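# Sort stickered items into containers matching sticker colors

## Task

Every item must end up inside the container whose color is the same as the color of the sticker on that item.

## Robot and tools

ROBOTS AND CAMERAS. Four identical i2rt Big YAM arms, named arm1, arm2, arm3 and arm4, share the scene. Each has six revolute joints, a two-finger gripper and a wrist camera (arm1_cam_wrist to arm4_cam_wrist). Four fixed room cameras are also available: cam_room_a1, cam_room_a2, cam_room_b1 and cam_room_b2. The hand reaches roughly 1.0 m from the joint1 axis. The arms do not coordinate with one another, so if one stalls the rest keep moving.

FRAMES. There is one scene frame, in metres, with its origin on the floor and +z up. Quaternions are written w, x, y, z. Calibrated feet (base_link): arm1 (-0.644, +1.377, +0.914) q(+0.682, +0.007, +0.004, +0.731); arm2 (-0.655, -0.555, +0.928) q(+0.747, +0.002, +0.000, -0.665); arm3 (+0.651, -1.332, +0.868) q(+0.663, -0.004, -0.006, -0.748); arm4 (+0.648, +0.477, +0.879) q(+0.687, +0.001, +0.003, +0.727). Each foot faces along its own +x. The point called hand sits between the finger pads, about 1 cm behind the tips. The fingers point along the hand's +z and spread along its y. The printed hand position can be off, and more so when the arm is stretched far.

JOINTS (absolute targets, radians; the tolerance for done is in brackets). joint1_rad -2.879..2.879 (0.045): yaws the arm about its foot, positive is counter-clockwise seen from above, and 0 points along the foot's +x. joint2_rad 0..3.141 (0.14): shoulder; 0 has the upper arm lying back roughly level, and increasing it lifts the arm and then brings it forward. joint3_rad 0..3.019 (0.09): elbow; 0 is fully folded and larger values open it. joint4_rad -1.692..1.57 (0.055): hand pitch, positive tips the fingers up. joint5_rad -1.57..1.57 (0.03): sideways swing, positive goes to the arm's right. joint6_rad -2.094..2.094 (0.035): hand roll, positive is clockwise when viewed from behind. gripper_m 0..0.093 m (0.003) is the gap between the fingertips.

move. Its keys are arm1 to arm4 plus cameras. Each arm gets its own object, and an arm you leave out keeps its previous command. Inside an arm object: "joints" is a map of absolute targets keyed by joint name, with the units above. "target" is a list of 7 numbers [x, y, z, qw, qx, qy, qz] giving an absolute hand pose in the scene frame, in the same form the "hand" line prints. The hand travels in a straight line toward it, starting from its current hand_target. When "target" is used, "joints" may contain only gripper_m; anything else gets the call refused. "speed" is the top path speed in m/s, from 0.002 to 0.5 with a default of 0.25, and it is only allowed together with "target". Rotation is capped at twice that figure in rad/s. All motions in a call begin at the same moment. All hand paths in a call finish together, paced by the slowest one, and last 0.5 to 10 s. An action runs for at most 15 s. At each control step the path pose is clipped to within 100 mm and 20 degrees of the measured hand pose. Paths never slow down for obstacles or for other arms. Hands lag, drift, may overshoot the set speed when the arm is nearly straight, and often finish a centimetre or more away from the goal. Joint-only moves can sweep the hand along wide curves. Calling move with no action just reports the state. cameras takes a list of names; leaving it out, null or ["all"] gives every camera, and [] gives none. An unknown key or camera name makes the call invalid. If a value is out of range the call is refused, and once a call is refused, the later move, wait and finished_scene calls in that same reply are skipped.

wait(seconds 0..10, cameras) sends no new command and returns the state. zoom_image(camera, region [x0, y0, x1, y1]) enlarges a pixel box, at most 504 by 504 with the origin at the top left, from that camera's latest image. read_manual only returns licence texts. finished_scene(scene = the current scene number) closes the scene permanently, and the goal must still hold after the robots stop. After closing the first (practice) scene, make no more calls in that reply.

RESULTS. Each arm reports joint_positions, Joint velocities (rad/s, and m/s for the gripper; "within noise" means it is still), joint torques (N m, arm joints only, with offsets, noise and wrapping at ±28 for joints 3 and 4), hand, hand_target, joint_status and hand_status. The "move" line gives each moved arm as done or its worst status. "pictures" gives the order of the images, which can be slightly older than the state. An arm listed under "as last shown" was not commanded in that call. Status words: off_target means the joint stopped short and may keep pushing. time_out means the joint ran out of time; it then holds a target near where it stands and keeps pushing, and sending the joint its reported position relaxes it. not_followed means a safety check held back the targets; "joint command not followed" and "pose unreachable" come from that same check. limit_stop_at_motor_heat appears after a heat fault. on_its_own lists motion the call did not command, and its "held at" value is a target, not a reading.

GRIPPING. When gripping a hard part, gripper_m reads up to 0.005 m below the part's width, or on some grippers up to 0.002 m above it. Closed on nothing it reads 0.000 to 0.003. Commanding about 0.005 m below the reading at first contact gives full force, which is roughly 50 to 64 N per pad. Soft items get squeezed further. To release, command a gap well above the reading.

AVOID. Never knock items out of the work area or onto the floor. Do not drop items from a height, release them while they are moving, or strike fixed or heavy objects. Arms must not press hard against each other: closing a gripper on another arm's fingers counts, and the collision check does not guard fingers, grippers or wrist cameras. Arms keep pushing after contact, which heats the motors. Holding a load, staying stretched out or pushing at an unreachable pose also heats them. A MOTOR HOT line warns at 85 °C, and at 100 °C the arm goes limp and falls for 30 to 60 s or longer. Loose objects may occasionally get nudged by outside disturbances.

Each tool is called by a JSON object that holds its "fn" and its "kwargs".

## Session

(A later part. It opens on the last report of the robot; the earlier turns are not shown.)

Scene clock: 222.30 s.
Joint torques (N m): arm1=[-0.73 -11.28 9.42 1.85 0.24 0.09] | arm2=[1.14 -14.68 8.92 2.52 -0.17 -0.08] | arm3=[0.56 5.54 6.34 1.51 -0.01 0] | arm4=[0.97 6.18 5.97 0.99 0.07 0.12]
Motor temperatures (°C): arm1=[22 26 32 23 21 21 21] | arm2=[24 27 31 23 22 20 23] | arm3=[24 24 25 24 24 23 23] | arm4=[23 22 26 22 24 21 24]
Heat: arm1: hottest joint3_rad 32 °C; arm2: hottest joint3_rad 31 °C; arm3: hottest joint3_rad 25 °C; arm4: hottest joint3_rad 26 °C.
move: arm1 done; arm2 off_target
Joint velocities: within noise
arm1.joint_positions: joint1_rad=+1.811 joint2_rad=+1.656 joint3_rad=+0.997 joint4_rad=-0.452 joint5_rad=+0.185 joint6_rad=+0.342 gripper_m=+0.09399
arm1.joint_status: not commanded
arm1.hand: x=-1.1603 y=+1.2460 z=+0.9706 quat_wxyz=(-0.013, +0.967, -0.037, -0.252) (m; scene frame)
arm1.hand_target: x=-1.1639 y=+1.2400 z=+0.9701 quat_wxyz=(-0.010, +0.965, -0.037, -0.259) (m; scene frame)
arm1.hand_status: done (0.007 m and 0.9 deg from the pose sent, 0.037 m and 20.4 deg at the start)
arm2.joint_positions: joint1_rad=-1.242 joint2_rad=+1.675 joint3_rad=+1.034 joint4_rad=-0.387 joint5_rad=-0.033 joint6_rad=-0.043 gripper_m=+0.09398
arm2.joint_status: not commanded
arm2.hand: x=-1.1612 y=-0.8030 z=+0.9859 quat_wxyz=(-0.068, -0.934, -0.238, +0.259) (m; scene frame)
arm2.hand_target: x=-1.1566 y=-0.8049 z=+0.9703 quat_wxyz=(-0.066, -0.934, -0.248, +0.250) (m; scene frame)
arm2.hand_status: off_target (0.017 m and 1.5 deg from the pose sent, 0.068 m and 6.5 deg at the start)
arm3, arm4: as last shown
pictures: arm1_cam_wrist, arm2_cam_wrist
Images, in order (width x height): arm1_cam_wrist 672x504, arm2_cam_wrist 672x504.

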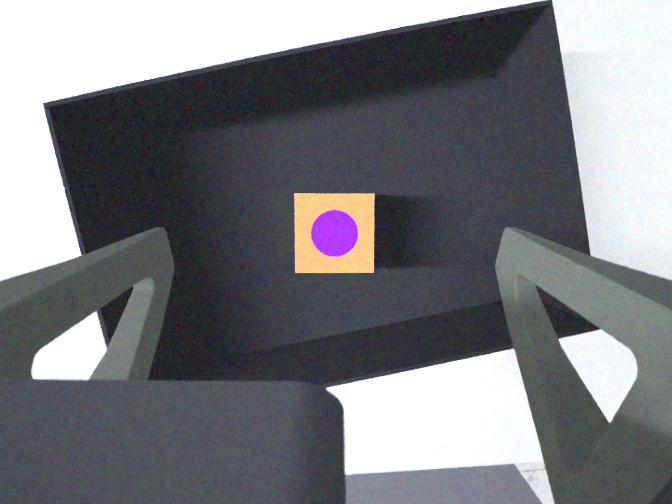

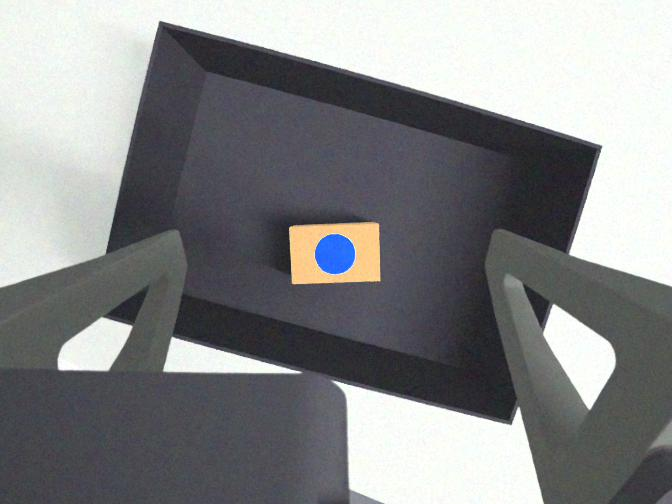

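{"fn": "move", "kwargs": {"arm1": {"target":[-1.164,1.237,0.89,-0.0099,0.9652,-0.0371,-0.2586],"speed":0.15}, "arm2": {"target":[-1.151,-0.802,0.875,0.0663,0.9337,0.2476,-0.2502],"speed":0.15}, "cameras": ["arm1_cam_wrist","arm2_cam_wrist"]}}

Scene clock: 232.73 s.
Joint torques (N m): arm1=[-1.14 -11.87 7.79 2.02 0.26 0.13] | arm2=[1.2 -15.91 7.25 2.51 -0.17 -0.07] | arm3=[0.62 5.54 6.31 1.46 0.01 0] | arm4=[0.97 5.89 6.11 1.06 0.07 0.15]
Motor temperatures (°C): arm1=[22 26 32 23 21 21 21] | arm2=[24 26 31 23 22 20 23] | arm3=[24 24 25 24 24 23 23] | arm4=[23 22 26 22 24 21 24]
Heat: arm1: hottest joint3_rad 32 °C; arm2: hottest joint3_rad 31 °C; arm3: hottest joint3_rad 25 °C; arm4: hottest joint3_rad 26 °C.
move: arm1 done; arm2 off_target
Joint velocities: within noise
arm1.joint_positions: joint1_rad=+1.817 joint2_rad=+1.818 joint3_rad=+0.941 joint4_rad=-0.237 joint5_rad=+0.188 joint6_rad=+0.349 gripper_m=+0.09399
arm1.joint_status: not commanded
arm1.hand: x=-1.1605 y=+1.2438 z=+0.8891 quat_wxyz=(-0.014, +0.967, -0.038, -0.250) (m; scene frame)
arm1.hand_target: x=-1.1638 y=+1.2370 z=+0.8900 quat_wxyz=(-0.010, +0.965, -0.037, -0.258) (m; scene frame)
arm1.hand_status: done (0.008 m and 1.1 deg from the pose sent, 0.081 m and 0.9 deg at the start)
arm2.joint_positions: joint1_rad=-1.242 joint2_rad=+1.860 joint3_rad=+0.956 joint4_rad=-0.129 joint5_rad=-0.033 joint6_rad=-0.043 gripper_m=+0.09398
arm2.joint_status: not commanded
arm2.hand: x=-1.1563 y=-0.8005 z=+0.8874 quat_wxyz=(-0.067, -0.935, -0.238, +0.256) (m; scene frame)
arm2.hand_target: x=-1.1507 y=-0.8019 z=+0.8753 quat_wxyz=(-0.066, -0.934, -0.248, +0.250) (m; scene frame)
arm2.hand_status: off_target (0.014 m and 1.3 deg from the pose sent, 0.111 m and 1.5 deg at the start)
arm3, arm4: as last shown
pictures: arm1_cam_wrist, arm2_cam_wrist
Images, in order (width x height): arm1_cam_wrist 672x504, arm2_cam_wrist 672x504.

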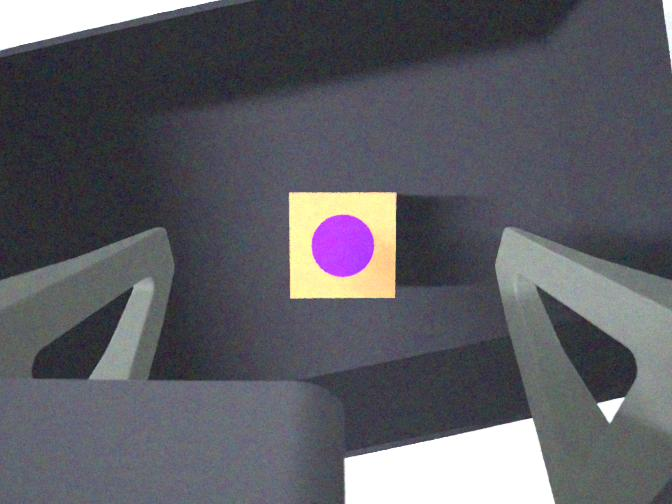

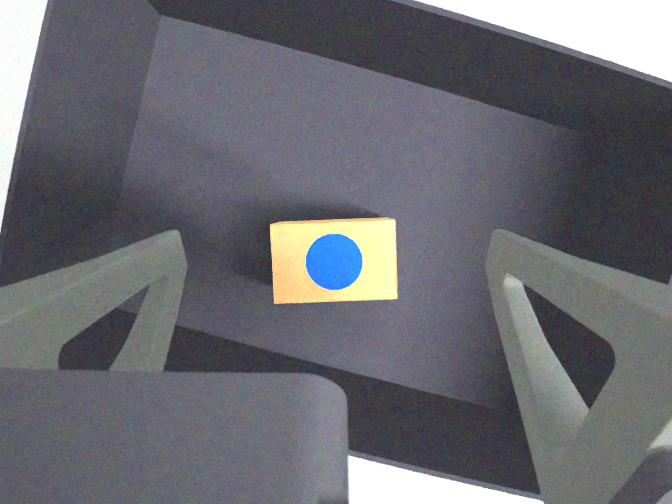

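{"fn": "move", "kwargs": {"arm1": {"target":[-1.152,1.241,0.81,-0.0099,0.9652,-0.0371,-0.2586],"speed":0.12}, "arm2": {"target":[-1.1305,-0.7905,0.83,0.0335,0.9583,0.2541,-0.1262],"speed":0.12}, "cameras": ["arm1_cam_wrist","arm2_cam_wrist"]}}

Scene clock: 258.30 s.
Joint torques (N m): arm1=[-0.97 -11.69 5.82 1.92 0.22 0.11] | arm2=[1.49 -15.62 10.55 0.76 0.11 -0.08] | arm3=[0.56 5.54 6.34 1.48 0 -0.01] | arm4=[1.03 6.18 6.05 1.01 0.05 0.16]
Motor temperatures (°C): arm1=[22 26 32 23 21 21 21] | arm2=[24 27 30 23 22 20 23] | arm3=[24 24 25 24 24 23 23] | arm4=[23 22 26 22 24 21 24]
Heat: arm1: hottest joint3_rad 32 °C; arm2: hottest joint3_rad 30 °C; arm3: hottest joint3_rad 25 °C; arm4: hottest joint3_rad 26 °C.
move: arm1 done; arm2 off_target
Joint velocities: within noise
arm1.joint_positions: joint1_rad=+1.818 joint2_rad=+1.987 joint3_rad=+0.892 joint4_rad=-0.013 joint5_rad=+0.189 joint6_rad=+0.350 gripper_m=+0.09399
arm1.joint_status: not commanded
arm1.hand: x=-1.1512 y=+1.2471 z=+0.8124 quat_wxyz=(-0.013, +0.966, -0.038, -0.254) (m; scene frame)
arm1.hand_target: x=-1.1519 y=+1.2410 z=+0.8101 quat_wxyz=(-0.010, +0.965, -0.037, -0.258) (m; scene frame)
arm1.hand_status: done (0.007 m and 0.7 deg from the pose sent, 0.080 m and 1.1 deg at the start)
arm2.joint_positions: joint1_rad=-1.242 joint2_rad=+1.956 joint3_rad=+1.016 joint4_rad=-0.362 joint5_rad=-0.022 joint6_rad=-0.047 gripper_m=+0.09398
arm2.joint_status: not commanded
arm2.hand: x=-1.1210 y=-0.7814 z=+0.8348 quat_wxyz=(-0.036, -0.961, -0.243, +0.128) (m; scene frame)
arm2.hand_target: x=-1.1301 y=-0.7904 z=+0.8303 quat_wxyz=(-0.034, -0.958, -0.254, +0.127) (m; scene frame)
arm2.hand_status: off_target (0.014 m and 1.3 deg from the pose sent, 0.064 m and 15.7 deg at the start)
arm3, arm4: as last shown
pictures: arm1_cam_wrist, arm2_cam_wrist
Images, in order (width x height): arm1_cam_wrist 672x504, arm2_cam_wrist 672x504.

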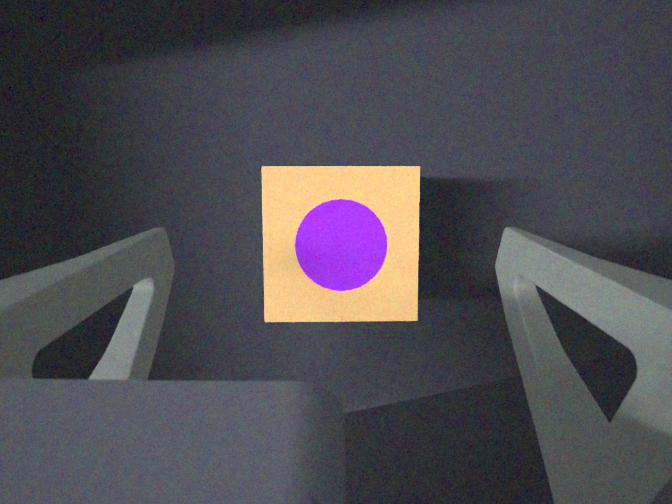

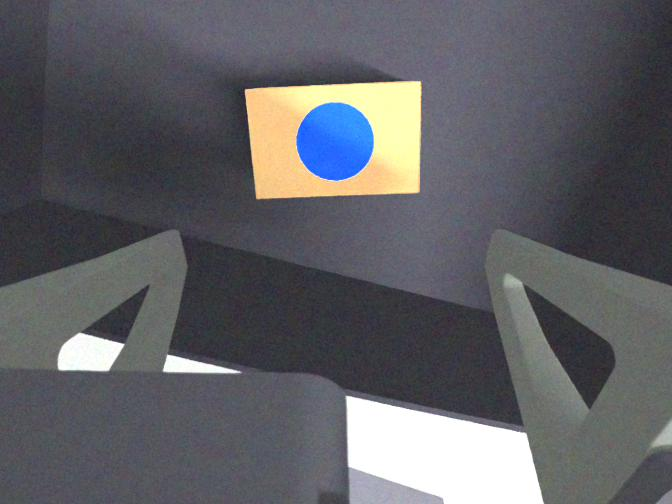

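{"fn": "move", "kwargs": {"arm1": {"target":[-1.156,1.239,0.753,-0.0099,0.9652,-0.0371,-0.2586],"speed":0.1}, "arm2": {"target":[-1.154,-0.8025,0.79,0.0335,0.9583,0.2541,-0.1262],"speed":0.1}, "cameras": ["arm1_cam_wrist","arm2_cam_wrist"]}}

Scene clock: 273.17 s.
Joint torques (N m): arm1=[-0.62 -12.22 6.71 1.78 0.11 0.11] | arm2=[1.49 -17.2 10.09 1.78 0.11 -0.06] | arm3=[0.5 5.54 6.32 1.47 0 0] | arm4=[0.91 5.77 6.04 1.01 0.08 0.14]
Motor temperatures (°C): arm1=[22 26 31 23 22 21 21] | arm2=[24 27 31 22 22 20 23] | arm3=[24 24 25 24 24 23 23] | arm4=[23 22 26 22 24 21 24]
Heat: arm1: hottest joint3_rad 31 °C; arm2: hottest joint3_rad 31 °C; arm3: hottest joint3_rad 25 °C; arm4: hottest joint3_rad 26 °C.
move: arm1 off_target; arm2 off_target
Joint velocities: within noise
arm1.joint_positions: joint1_rad=+1.820 joint2_rad=+2.139 joint3_rad=+0.900 joint4_rad=+0.113 joint5_rad=+0.192 joint6_rad=+0.352 gripper_m=+0.09399
arm1.joint_status: not commanded
arm1.hand: x=-1.1435 y=+1.2493 z=+0.7524 quat_wxyz=(-0.017, +0.969, -0.037, -0.245) (m; scene frame)
arm1.hand_target: x=-1.1555 y=+1.2392 z=+0.7533 quat_wxyz=(-0.010, +0.965, -0.037, -0.258) (m; scene frame)
arm1.hand_status: off_target (0.016 m and 1.8 deg from the pose sent, 0.060 m and 0.7 deg at the start)
arm2.joint_positions: joint1_rad=-1.241 joint2_rad=+2.087 joint3_rad=+1.105 joint4_rad=-0.348 joint5_rad=-0.022 joint6_rad=-0.047 gripper_m=+0.09398
arm2.joint_status: not commanded
arm2.hand: x=-1.1393 y=-0.7907 z=+0.7943 quat_wxyz=(-0.033, -0.962, -0.244, +0.114) (m; scene frame)
arm2.hand_target: x=-1.1532 y=-0.8023 z=+0.7905 quat_wxyz=(-0.034, -0.958, -0.254, +0.126) (m; scene frame)
arm2.hand_status: off_target (0.019 m and 1.9 deg from the pose sent, 0.060 m and 1.3 deg at the start)
arm3, arm4: as last shown
pictures: arm1_cam_wrist, arm2_cam_wrist
Images, in order (width x height): arm1_cam_wrist 672x504, arm2_cam_wrist 672x504.

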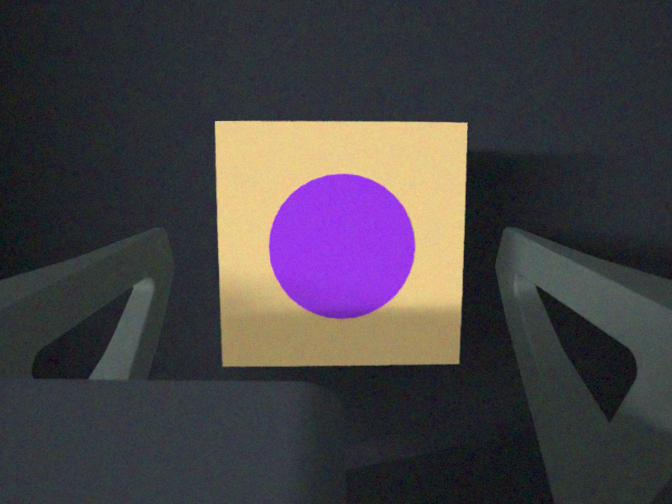

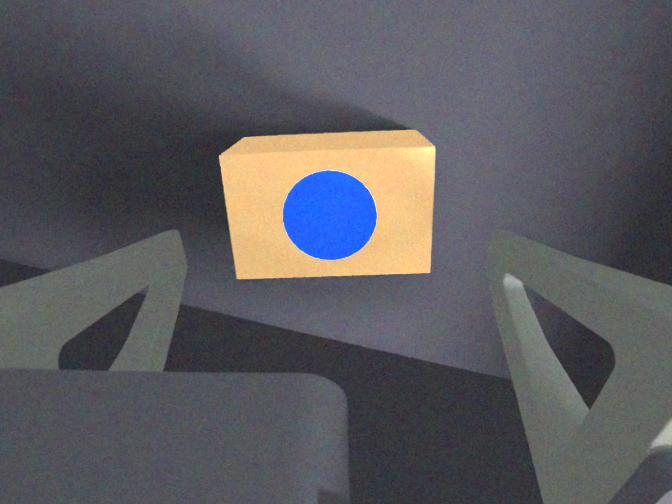

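{"fn": "move", "kwargs": {"arm1": {"joints":{"gripper_m":0.05}}, "arm2": {"target":[-1.1545,-0.803,0.752,0.0335,0.9583,0.2541,-0.1262],"speed":0.1}, "cameras": ["arm1_cam_wrist","arm2_cam_wrist"]}}

{"fn": "move", "kwargs": {"arm1": {"joints":{"gripper_m":0.043}}, "arm2": {"joints":{"gripper_m":0.075}}, "cameras": ["arm1_cam_wrist","arm2_cam_wrist"]}}

Scene clock: 288.27 s.
Joint torques (N m): arm1=[-0.91 -12.34 6.61 1.83 0.16 0.09] | arm2=[1.49 -17.73 9.05 1.81 0.11 -0.06] | arm3=[0.56 5.54 6.34 1.46 0 -0.01] | arm4=[1.14 5.89 5.93 1.1 0.11 0.16]
Motor temperatures (°C): arm1=[22 26 30 23 21 21 21] | arm2=[24 26 30 22 22 20 23] | arm3=[24 24 25 24 24 23 23] | arm4=[23 22 26 22 24 21 24]
Heat: arm1: hottest joint3_rad 30 °C; arm2: hottest joint3_rad 30 °C; arm3: hottest joint3_rad 25 °C; arm4: hottest joint3_rad 26 °C.
move: arm1 off_target; arm2 off_target
Joint velocities: within noise
arm1.joint_positions: joint1_rad=+1.820 joint2_rad=+2.139 joint3_rad=+0.900 joint4_rad=+0.113 joint5_rad=+0.192 joint6_rad=+0.353 gripper_m=+0.05305
arm1.joint_status: gripper_m off_target (ended at +0.05308, target +0.05000)
arm1.hand: x=-1.1436 y=+1.2493 z=+0.7524 quat_wxyz=(-0.017, +0.968, -0.038, -0.246) (m; scene frame)
arm1.hand_target: x=-1.1555 y=+1.2392 z=+0.7534 quat_wxyz=(-0.010, +0.965, -0.037, -0.258) (m; scene frame)
arm1.hand_status: not commanded
arm2.joint_positions: joint1_rad=-1.240 joint2_rad=+2.177 joint3_rad=+1.125 joint4_rad=-0.276 joint5_rad=-0.021 joint6_rad=-0.047 gripper_m=+0.09398
arm2.joint_status: not commanded
arm2.hand: x=-1.1421 y=-0.7924 z=+0.7569 quat_wxyz=(-0.033, -0.962, -0.244, +0.115) (m; scene frame)
arm2.hand_target: x=-1.1539 y=-0.8029 z=+0.7525 quat_wxyz=(-0.034, -0.958, -0.254, +0.126) (m; scene frame)
arm2.hand_status: off_target (0.017 m and 1.8 deg from the pose sent, 0.047 m and 1.9 deg at the start)
arm3, arm4: as last shown
pictures: arm1_cam_wrist, arm2_cam_wrist
Images, in order (width x height): arm1_cam_wrist 672x504, arm2_cam_wrist 672x504.

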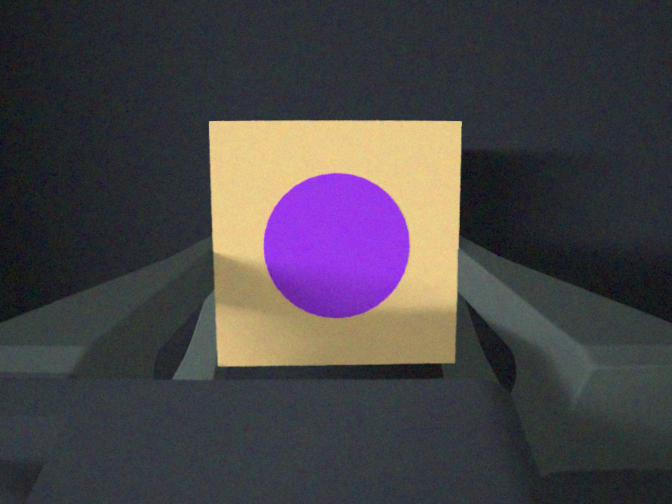

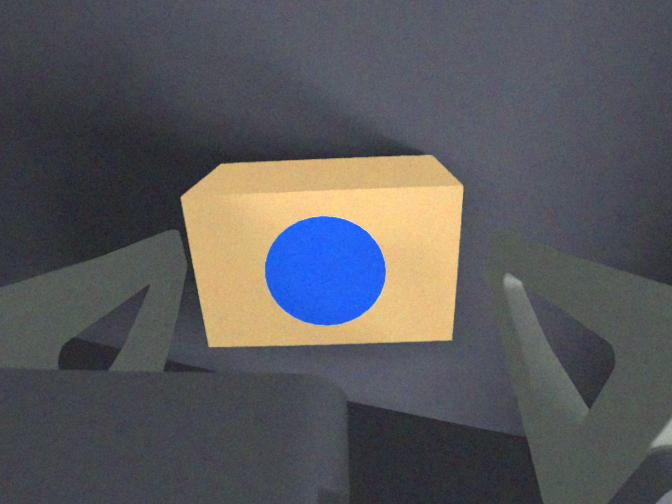

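Scene clock: 288.73 s.
Joint torques (N m): arm1=[-1.32 -12.1 6.58 1.95 0.14 0.09] | arm2=[1.32 -17.96 9.03 1.81 0.1 -0.06] | arm3=[0.5 5.6 6.3 1.5 -0.01 0] | arm4=[1.32 6.3 6.05 0.98 0.07 0.17]
Motor temperatures (°C): arm1=[22 26 30 23 21 21 21] | arm2=[24 26 30 22 22 20 23] | arm3=[24 24 25 24 24 23 23] | arm4=[23 22 26 22 24 21 24]
Heat: arm1: hottest joint3_rad 30 °C; arm2: hottest joint3_rad 30 °C; arm3: hottest joint3_rad 25 °C; arm4: hottest joint3_rad 26 °C.
move: arm1 off_target; arm2 done
Joint velocities: within noise
arm1.joint_positions: joint1_rad=+1.820 joint2_rad=+2.139 joint3_rad=+0.900 joint4_rad=+0.113 joint5_rad=+0.192 joint6_rad=+0.353 gripper_m=+0.05305
arm1.joint_status: gripper_m off_target (ended at +0.05305, target +0.04300)
arm1.hand: x=-1.1436 y=+1.2493 z=+0.7524 quat_wxyz=(-0.017, +0.968, -0.038, -0.246) (m; scene frame)
arm1.hand_target: x=-1.1555 y=+1.2392 z=+0.7534 quat_wxyz=(-0.010, +0.965, -0.037, -0.258) (m; scene frame)
arm1.hand_status: not commanded
arm2.joint_positions: joint1_rad=-1.240 joint2_rad=+2.177 joint3_rad=+1.125 joint4_rad=-0.276 joint5_rad=-0.021 joint6_rad=-0.047 gripper_m=+0.07512
arm2.joint_status: all done
arm2.hand: x=-1.1421 y=-0.7923 z=+0.7569 quat_wxyz=(-0.033, -0.962, -0.244, +0.115) (m; scene frame)
arm2.hand_target: x=-1.1539 y=-0.8029 z=+0.7525 quat_wxyz=(-0.033, -0.958, -0.254, +0.126) (m; scene frame)
arm2.hand_status: not commanded
arm3.joint_positions: joint1_rad=-1.390 joint2_rad=+0.404 joint3_rad=+1.400 joint4_rad=-1.294 joint5_rad=+0.000 joint6_rad=-0.006 gripper_m=+0.09401
arm3.joint_status: not commanded
arm3.hand: x=+0.5055 y=-1.3318 z=+1.4570 quat_wxyz=(-0.022, -0.804, -0.022, +0.594) (m; scene frame)
arm3.hand_target: x=+0.5076 y=-1.3303 z=+1.4560 quat_wxyz=(-0.020, -0.805, -0.016, +0.593) (m; scene frame)
arm3.hand_status: not commanded
arm4.joint_positions: joint1_rad=+1.495 joint2_rad=+0.402 joint3_rad=+1.400 joint4_rad=-1.288 joint5_rad=+0.000 joint6_rad=-0.011 gripper_m=+0.09402
arm4.joint_status: not commanded
arm4.hand: x=+0.5063 y=+0.4826 z=+1.4710 quat_wxyz=(-0.008, +0.800, -0.004, -0.599) (m; scene frame)
arm4.hand_target: x=+0.5080 y=+0.4819 z=+1.4684 quat_wxyz=(-0.003, +0.803, -0.007, -0.595) (m; scene frame)
arm4.hand_status: not commanded
pictures: arm1_cam_wrist, arm2_cam_wrist
Images, in order (width x height): arm1_cam_wrist 672x504, arm2_cam_wrist 672x504.

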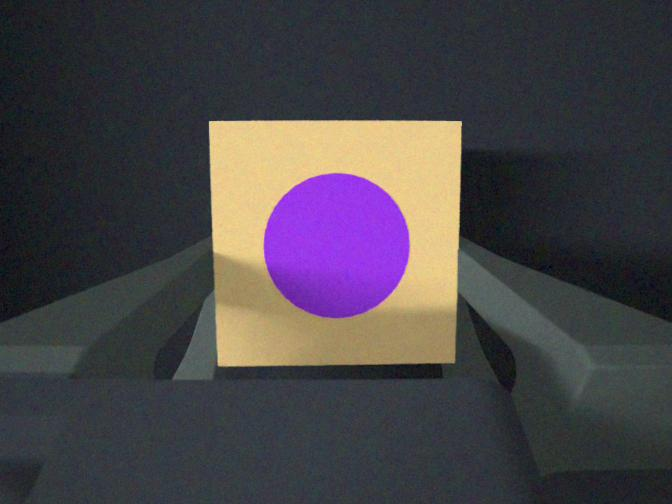

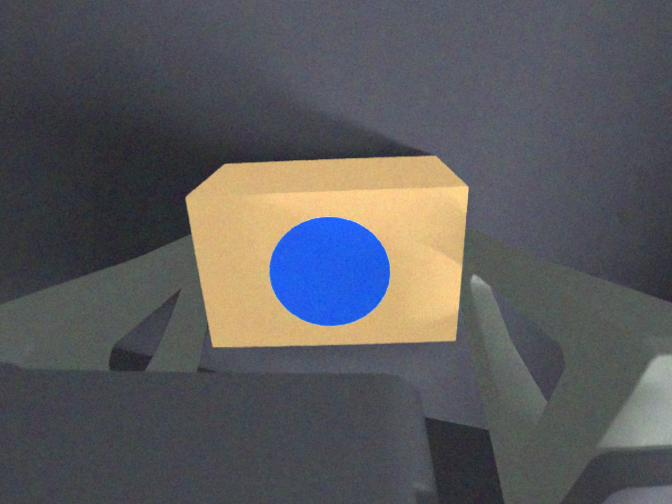

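{"fn": "move", "kwargs": {"arm2": {"joints":{"gripper_m":0.058}}, "cameras": ["arm2_cam_wrist"]}}

Scene clock: 295.03 s.
Joint torques (N m): arm1=[-0.5 -12.04 6.46 1.78 0.15 0.09] | arm2=[1.49 -17.96 9.02 1.83 0.09 -0.05] | arm3=[0.56 5.48 6.31 1.48 0 -0.01] | arm4=[1.32 5.95 5.98 1.09 0.09 0.18]
Motor temperatures (°C): arm1=[22 26 30 23 21 21 21] | arm2=[24 27 30 22 22 20 23] | arm3=[24 24 25 24 24 23 23] | arm4=[23 22 26 22 24 21 24]
Heat: arm1: hottest joint3_rad 30 °C; arm2: hottest joint3_rad 30 °C; arm3: hottest joint3_rad 25 °C; arm4: hottest joint3_rad 26 °C.
move: arm2 off_target
Joint velocities: within noise
arm1, arm3, arm4: as last shown
arm2.joint_positions: joint1_rad=-1.240 joint2_rad=+2.177 joint3_rad=+1.125 joint4_rad=-0.276 joint5_rad=-0.021 joint6_rad=-0.047 gripper_m=+0.06883
arm2.joint_status: gripper_m off_target (ended at +0.06886, target +0.05800)
arm2.hand: x=-1.1421 y=-0.7923 z=+0.7569 quat_wxyz=(-0.033, -0.962, -0.245, +0.115) (m; scene frame)
arm2.hand_target: x=-1.1539 y=-0.8029 z=+0.7525 quat_wxyz=(-0.033, -0.958, -0.254, +0.126) (m; scene frame)
arm2.hand_status: not commanded
pictures: arm2_cam_wrist
Images, in order (width x height): arm2_cam_wrist 672x504.

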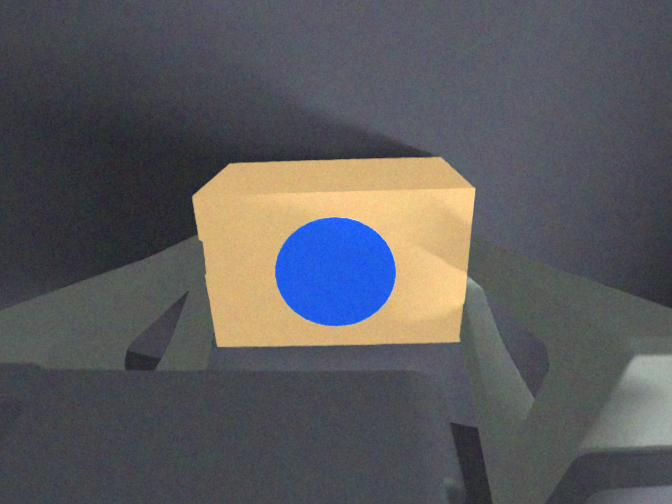

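{"fn": "move", "kwargs": {"arm1": {"target":[-1.15,1.24,1.02,-0.0099,0.9652,-0.0371,-0.2586],"speed":0.15}, "arm2": {"target":[-1.145,-0.795,1.02,0.0335,0.9583,0.2541,-0.1262],"speed":0.15}, "cameras": ["arm1_cam_wrist","arm2_cam_wrist"]}}

{"fn": "move", "kwargs": {"arm1": {"joints":{"joint2_rad":0.5,"joint3_rad":1.4,"joint4_rad":-1.5,"joint5_rad":0}}, "arm2": {"joints":{"joint2_rad":0.5,"joint3_rad":1.4,"joint4_rad":-1.5,"joint5_rad":0}}, "cameras": ["arm1_cam_wrist","arm2_cam_wrist"]}}

{"fn": "move", "kwargs": {"arm1": {"joints":{"joint1_rad":-2.25,"joint6_rad":0}}, "arm2": {"joints":{"joint1_rad":2.12,"joint6_rad":0}}}}

Scene clock: 306.80 s.
Joint torques (N m): arm1=[-1.38 -11.22 14.15 0.75 0.12 0.08] | arm2=[0.79 -17.55 14.12 0.7 0.02 -0.08] | arm3=[0.62 5.54 6.35 1.5 -0.01 0] | arm4=[1.03 5.89 6 1.07 0.12 0.13]
Motor temperatures (°C): arm1=[22 26 30 23 21 21 22] | arm2=[24 27 30 22 22 20 23] | arm3=[24 24 25 24 24 23 23] | arm4=[23 22 26 22 24 21 24]
Heat: arm1: hottest joint3_rad 30 °C; arm2: hottest joint3_rad 30 °C; arm3: hottest joint3_rad 25 °C; arm4: hottest joint3_rad 26 °C.
move: arm1 off_target; arm2 off_target
Joint velocities: within noise
arm1.joint_positions: joint1_rad=+1.820 joint2_rad=+1.565 joint3_rad=+0.970 joint4_rad=-0.555 joint5_rad=+0.192 joint6_rad=+0.353 gripper_m=+0.05305
arm1.joint_status: not commanded
arm1.hand: x=-1.1314 y=+1.2514 z=+0.9931 quat_wxyz=(-0.021, +0.971, -0.037, -0.234) (m; scene frame)
arm1.hand_target: x=-1.1488 y=+1.2404 z=+1.0205 quat_wxyz=(-0.010, +0.965, -0.037, -0.259) (m; scene frame)
arm1.hand_status: off_target (0.035 m and 3.1 deg from the pose sent, 0.268 m and 1.7 deg at the start)
arm2.joint_positions: joint1_rad=-1.240 joint2_rad=+1.693 joint3_rad=+1.197 joint4_rad=-0.847 joint5_rad=-0.021 joint6_rad=-0.052 gripper_m=+0.06884
arm2.joint_status: not commanded
arm2.hand: x=-1.1292 y=-0.7866 z=+1.0010 quat_wxyz=(-0.031, -0.963, -0.247, +0.108) (m; scene frame)
arm2.hand_target: x=-1.1442 y=-0.7947 z=+1.0204 quat_wxyz=(-0.033, -0.958, -0.254, +0.127) (m; scene frame)
arm2.hand_status: off_target (0.026 m and 2.3 deg from the pose sent, 0.263 m and 1.8 deg at the start)
arm3, arm4: as last shown
pictures: arm1_cam_wrist, arm2_cam_wrist
Images, in order (width x height): arm1_cam_wrist 672x504, arm2_cam_wrist 672x504.

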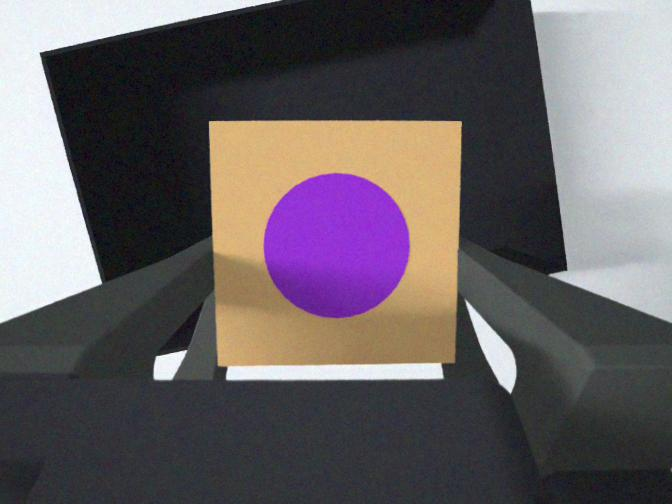

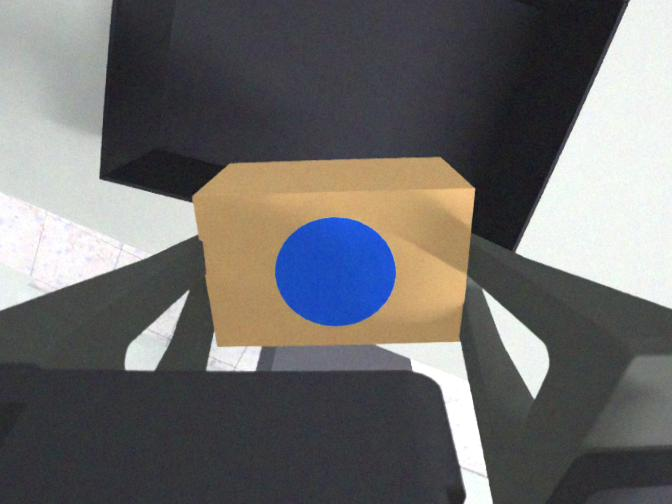

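Scene clock: 308.37 s.
Joint torques (N m): arm1=[-1.03 6.42 8.25 1.62 -0.03 0.01] | arm2=[0.85 2.55 10.62 1.99 0.13 -0.07] | arm3=[0.5 5.54 6.34 1.43 -0.01 0.01] | arm4=[0.67 5.89 6.01 1.09 0.06 0.15]
Motor temperatures (°C): arm1=[22 26 30 23 21 21 22] | arm2=[24 27 30 22 22 20 23] | arm3=[24 24 25 24 24 23 23] | arm4=[23 22 26 22 24 21 24]
Heat: arm1: hottest joint3_rad 30 °C; arm2: hottest joint3_rad 30 °C; arm3: hottest joint3_rad 25 °C; arm4: hottest joint3_rad 26 °C.
move: arm1 done; arm2 done
Joint velocities: within noise
arm1.joint_positions: joint1_rad=+1.821 joint2_rad=+0.495 joint3_rad=+1.395 joint4_rad=-1.493 joint5_rad=+0.002 joint6_rad=+0.353 gripper_m=+0.05304
arm1.joint_status: all done
arm1.hand: x=-0.7913 y=+1.3251 z=+1.4472 quat_wxyz=(+0.153, +0.879, -0.014, -0.451) (m; scene frame)
arm1.hand_target: x=-0.7912 y=+1.3235 z=+1.4470 quat_wxyz=(+0.156, +0.881, -0.012, -0.446) (m; scene frame)
arm1.hand_status: not commanded
arm2.joint_positions: joint1_rad=-1.240 joint2_rad=+0.502 joint3_rad=+1.379 joint4_rad=-1.489 joint5_rad=-0.003 joint6_rad=-0.052 gripper_m=+0.06884
arm2.joint_status: all done
arm2.hand: x=-0.8089 y=-0.6305 z=+1.4510 quat_wxyz=(-0.091, -0.860, -0.221, +0.451) (m; scene frame)
arm2.hand_target: x=-0.8042 y=-0.6280 z=+1.4584 quat_wxyz=(-0.088, -0.856, -0.226, +0.457) (m; scene frame)
arm2.hand_status: not commanded
arm3, arm4: as last shown
pictures: arm1_cam_wrist, arm2_cam_wrist
Images, in order (width x height): arm1_cam_wrist 672x504, arm2_cam_wrist 672x504.

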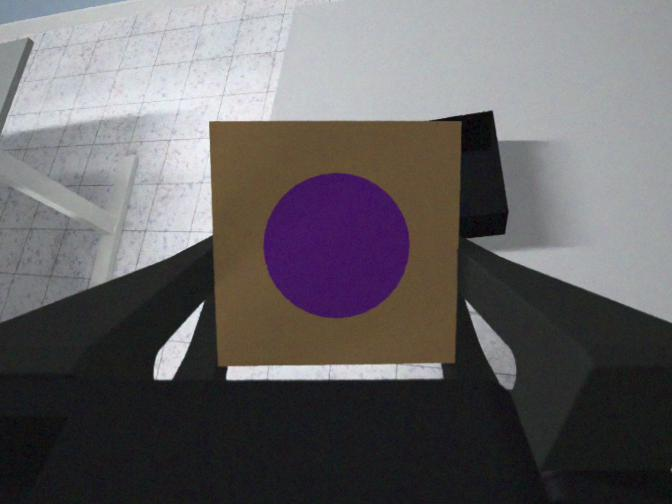

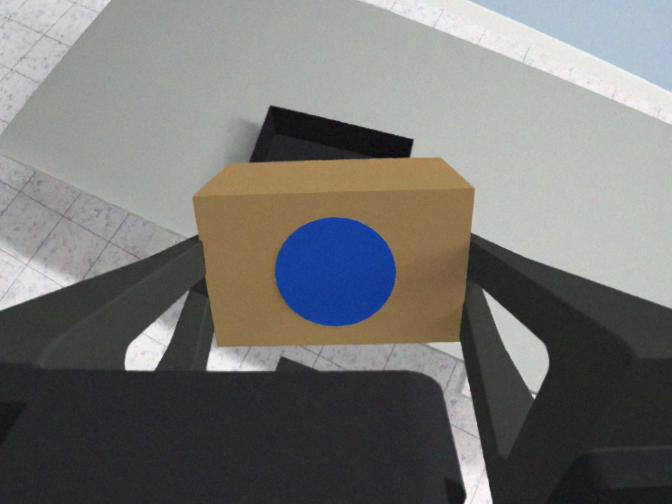

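Scene clock: 311.03 s.
Joint torques (N m): arm1=[-2.26 6.36 8.34 1.43 -0.06 -0.05] | arm2=[1.14 2.78 10.54 1.99 0.03 0.19] | arm3=[0.56 5.36 6.32 1.5 -0.01 0] | arm4=[0.91 5.95 6.08 1.09 0.06 0.16]
Motor temperatures (°C): arm1=[22 26 31 23 21 21 22] | arm2=[24 27 30 22 22 20 23] | arm3=[24 24 25 24 24 23 23] | arm4=[23 22 26 22 24 21 24]
Heat: arm1: hottest joint3_rad 31 °C; arm2: hottest joint3_rad 30 °C; arm3: hottest joint3_rad 25 °C; arm4: hottest joint3_rad 26 °C.
move: arm1 done; arm2 done
Joint velocities: within noise
arm1.joint_positions: joint1_rad=-2.243 joint2_rad=+0.495 joint3_rad=+1.395 joint4_rad=-1.493 joint5_rad=+0.002 joint6_rad=+0.007 gripper_m=+0.05314
arm1.joint_status: all done
arm1.hand: x=-0.5008 y=+1.2822 z=+1.4425 quat_wxyz=(-0.442, -0.265, -0.845, +0.140) (m; scene frame)
arm1.hand_target: x=-0.5010 y=+1.2813 z=+1.4423 quat_wxyz=(-0.438, -0.265, -0.847, +0.141) (m; scene frame)
arm1.hand_status: not commanded
arm2.joint_positions: joint1_rad=+2.115 joint2_rad=+0.502 joint3_rad=+1.379 joint4_rad=-1.489 joint5_rad=-0.001 joint6_rad=-0.013 gripper_m=+0.06884
arm2.joint_status: all done
arm2.hand: x=-0.5220 y=-0.4531 z=+1.4521 quat_wxyz=(-0.438, +0.293, -0.837, -0.148) (m; scene frame)
arm2.hand_target: x=-0.5266 y=-0.4558 z=+1.4594 quat_wxyz=(-0.442, +0.289, -0.835, -0.154) (m; scene frame)
arm2.hand_status: not commanded
arm3, arm4: as last shown
pictures: arm1_cam_wrist, arm2_cam_wrist, arm3_cam_wrist, arm4_cam_wrist, cam_room_a1, cam_room_a2, cam_room_b1, cam_room_b2
Images, in order (width x height): arm1_cam_wrist 672x504, arm2_cam_wrist 672x504, arm3_cam_wrist 672x504, arm4_cam_wrist 672x504, cam_room_a1 672x504, cam_room_a2 672x504, cam_room_b1 672x504, cam_room_b2 672x504.

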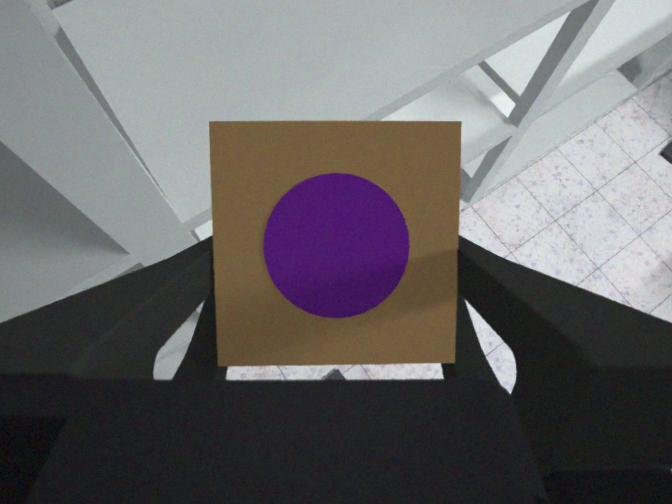

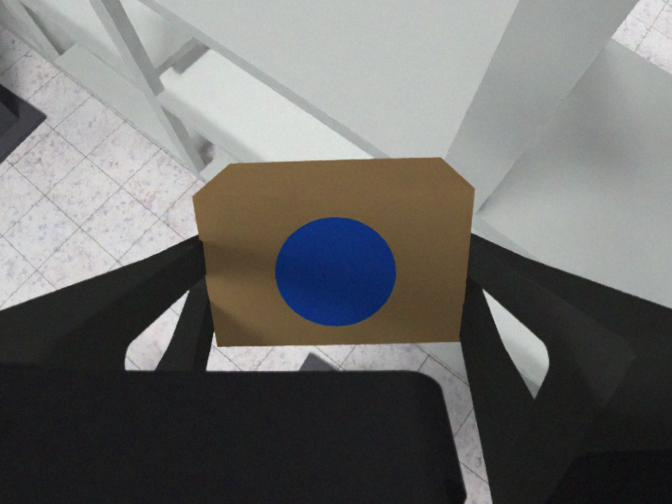

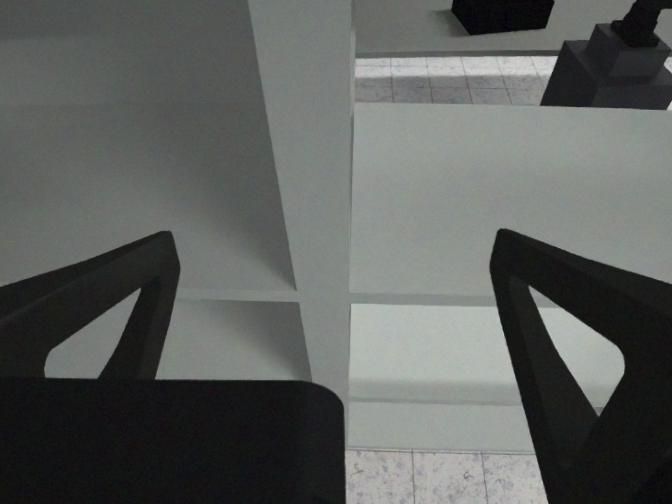

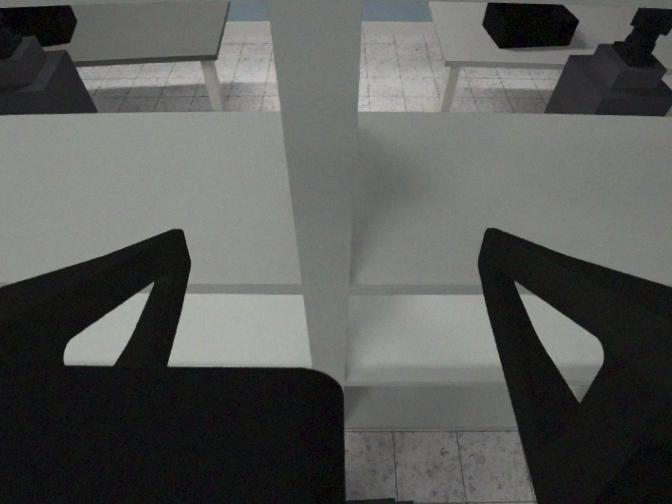

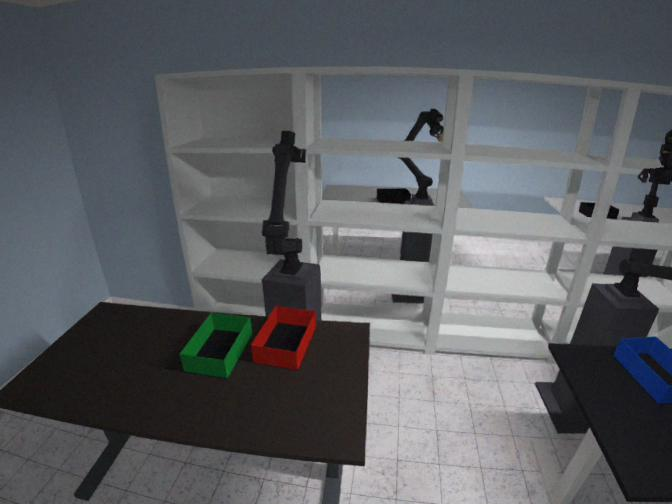

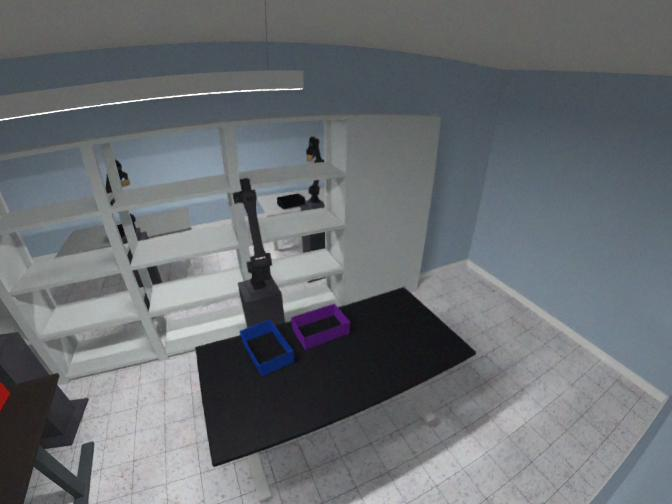

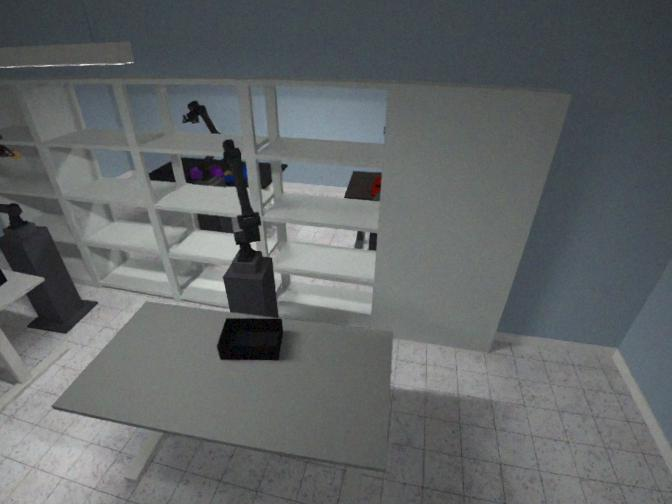

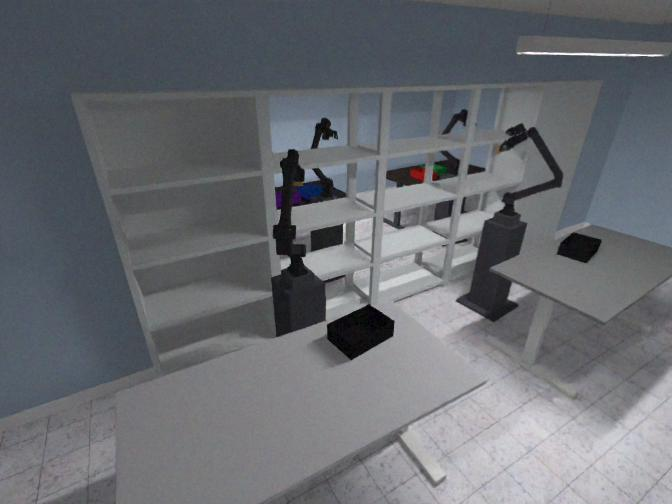

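{"fn": "zoom_image", "kwargs": {"camera": "arm3_cam_wrist", "region": [280, 260, 560, 470]}}

{"fn": "zoom_image", "kwargs": {"camera": "cam_room_a1", "region": [280, 60, 500, 380]}}

{"fn": "zoom_image", "kwargs": {"camera": "arm2_cam_wrist", "region": [0, 0, 672, 300]}}

Scaled by 1.800.

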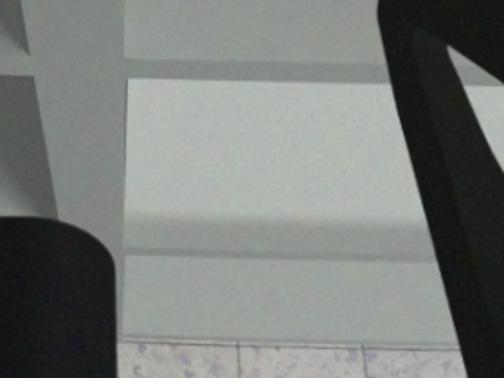

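Scaled by 1.575.

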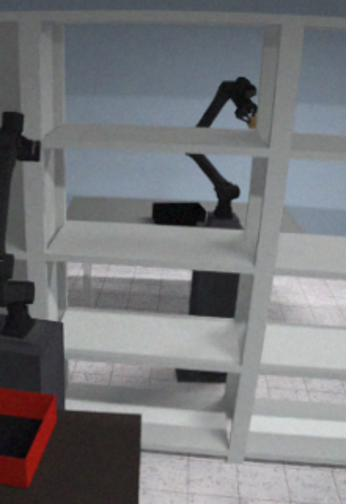

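Region (0, 0, 672, 300) is 672x300 pixels. A region can be at most 504 by 504 pixels.


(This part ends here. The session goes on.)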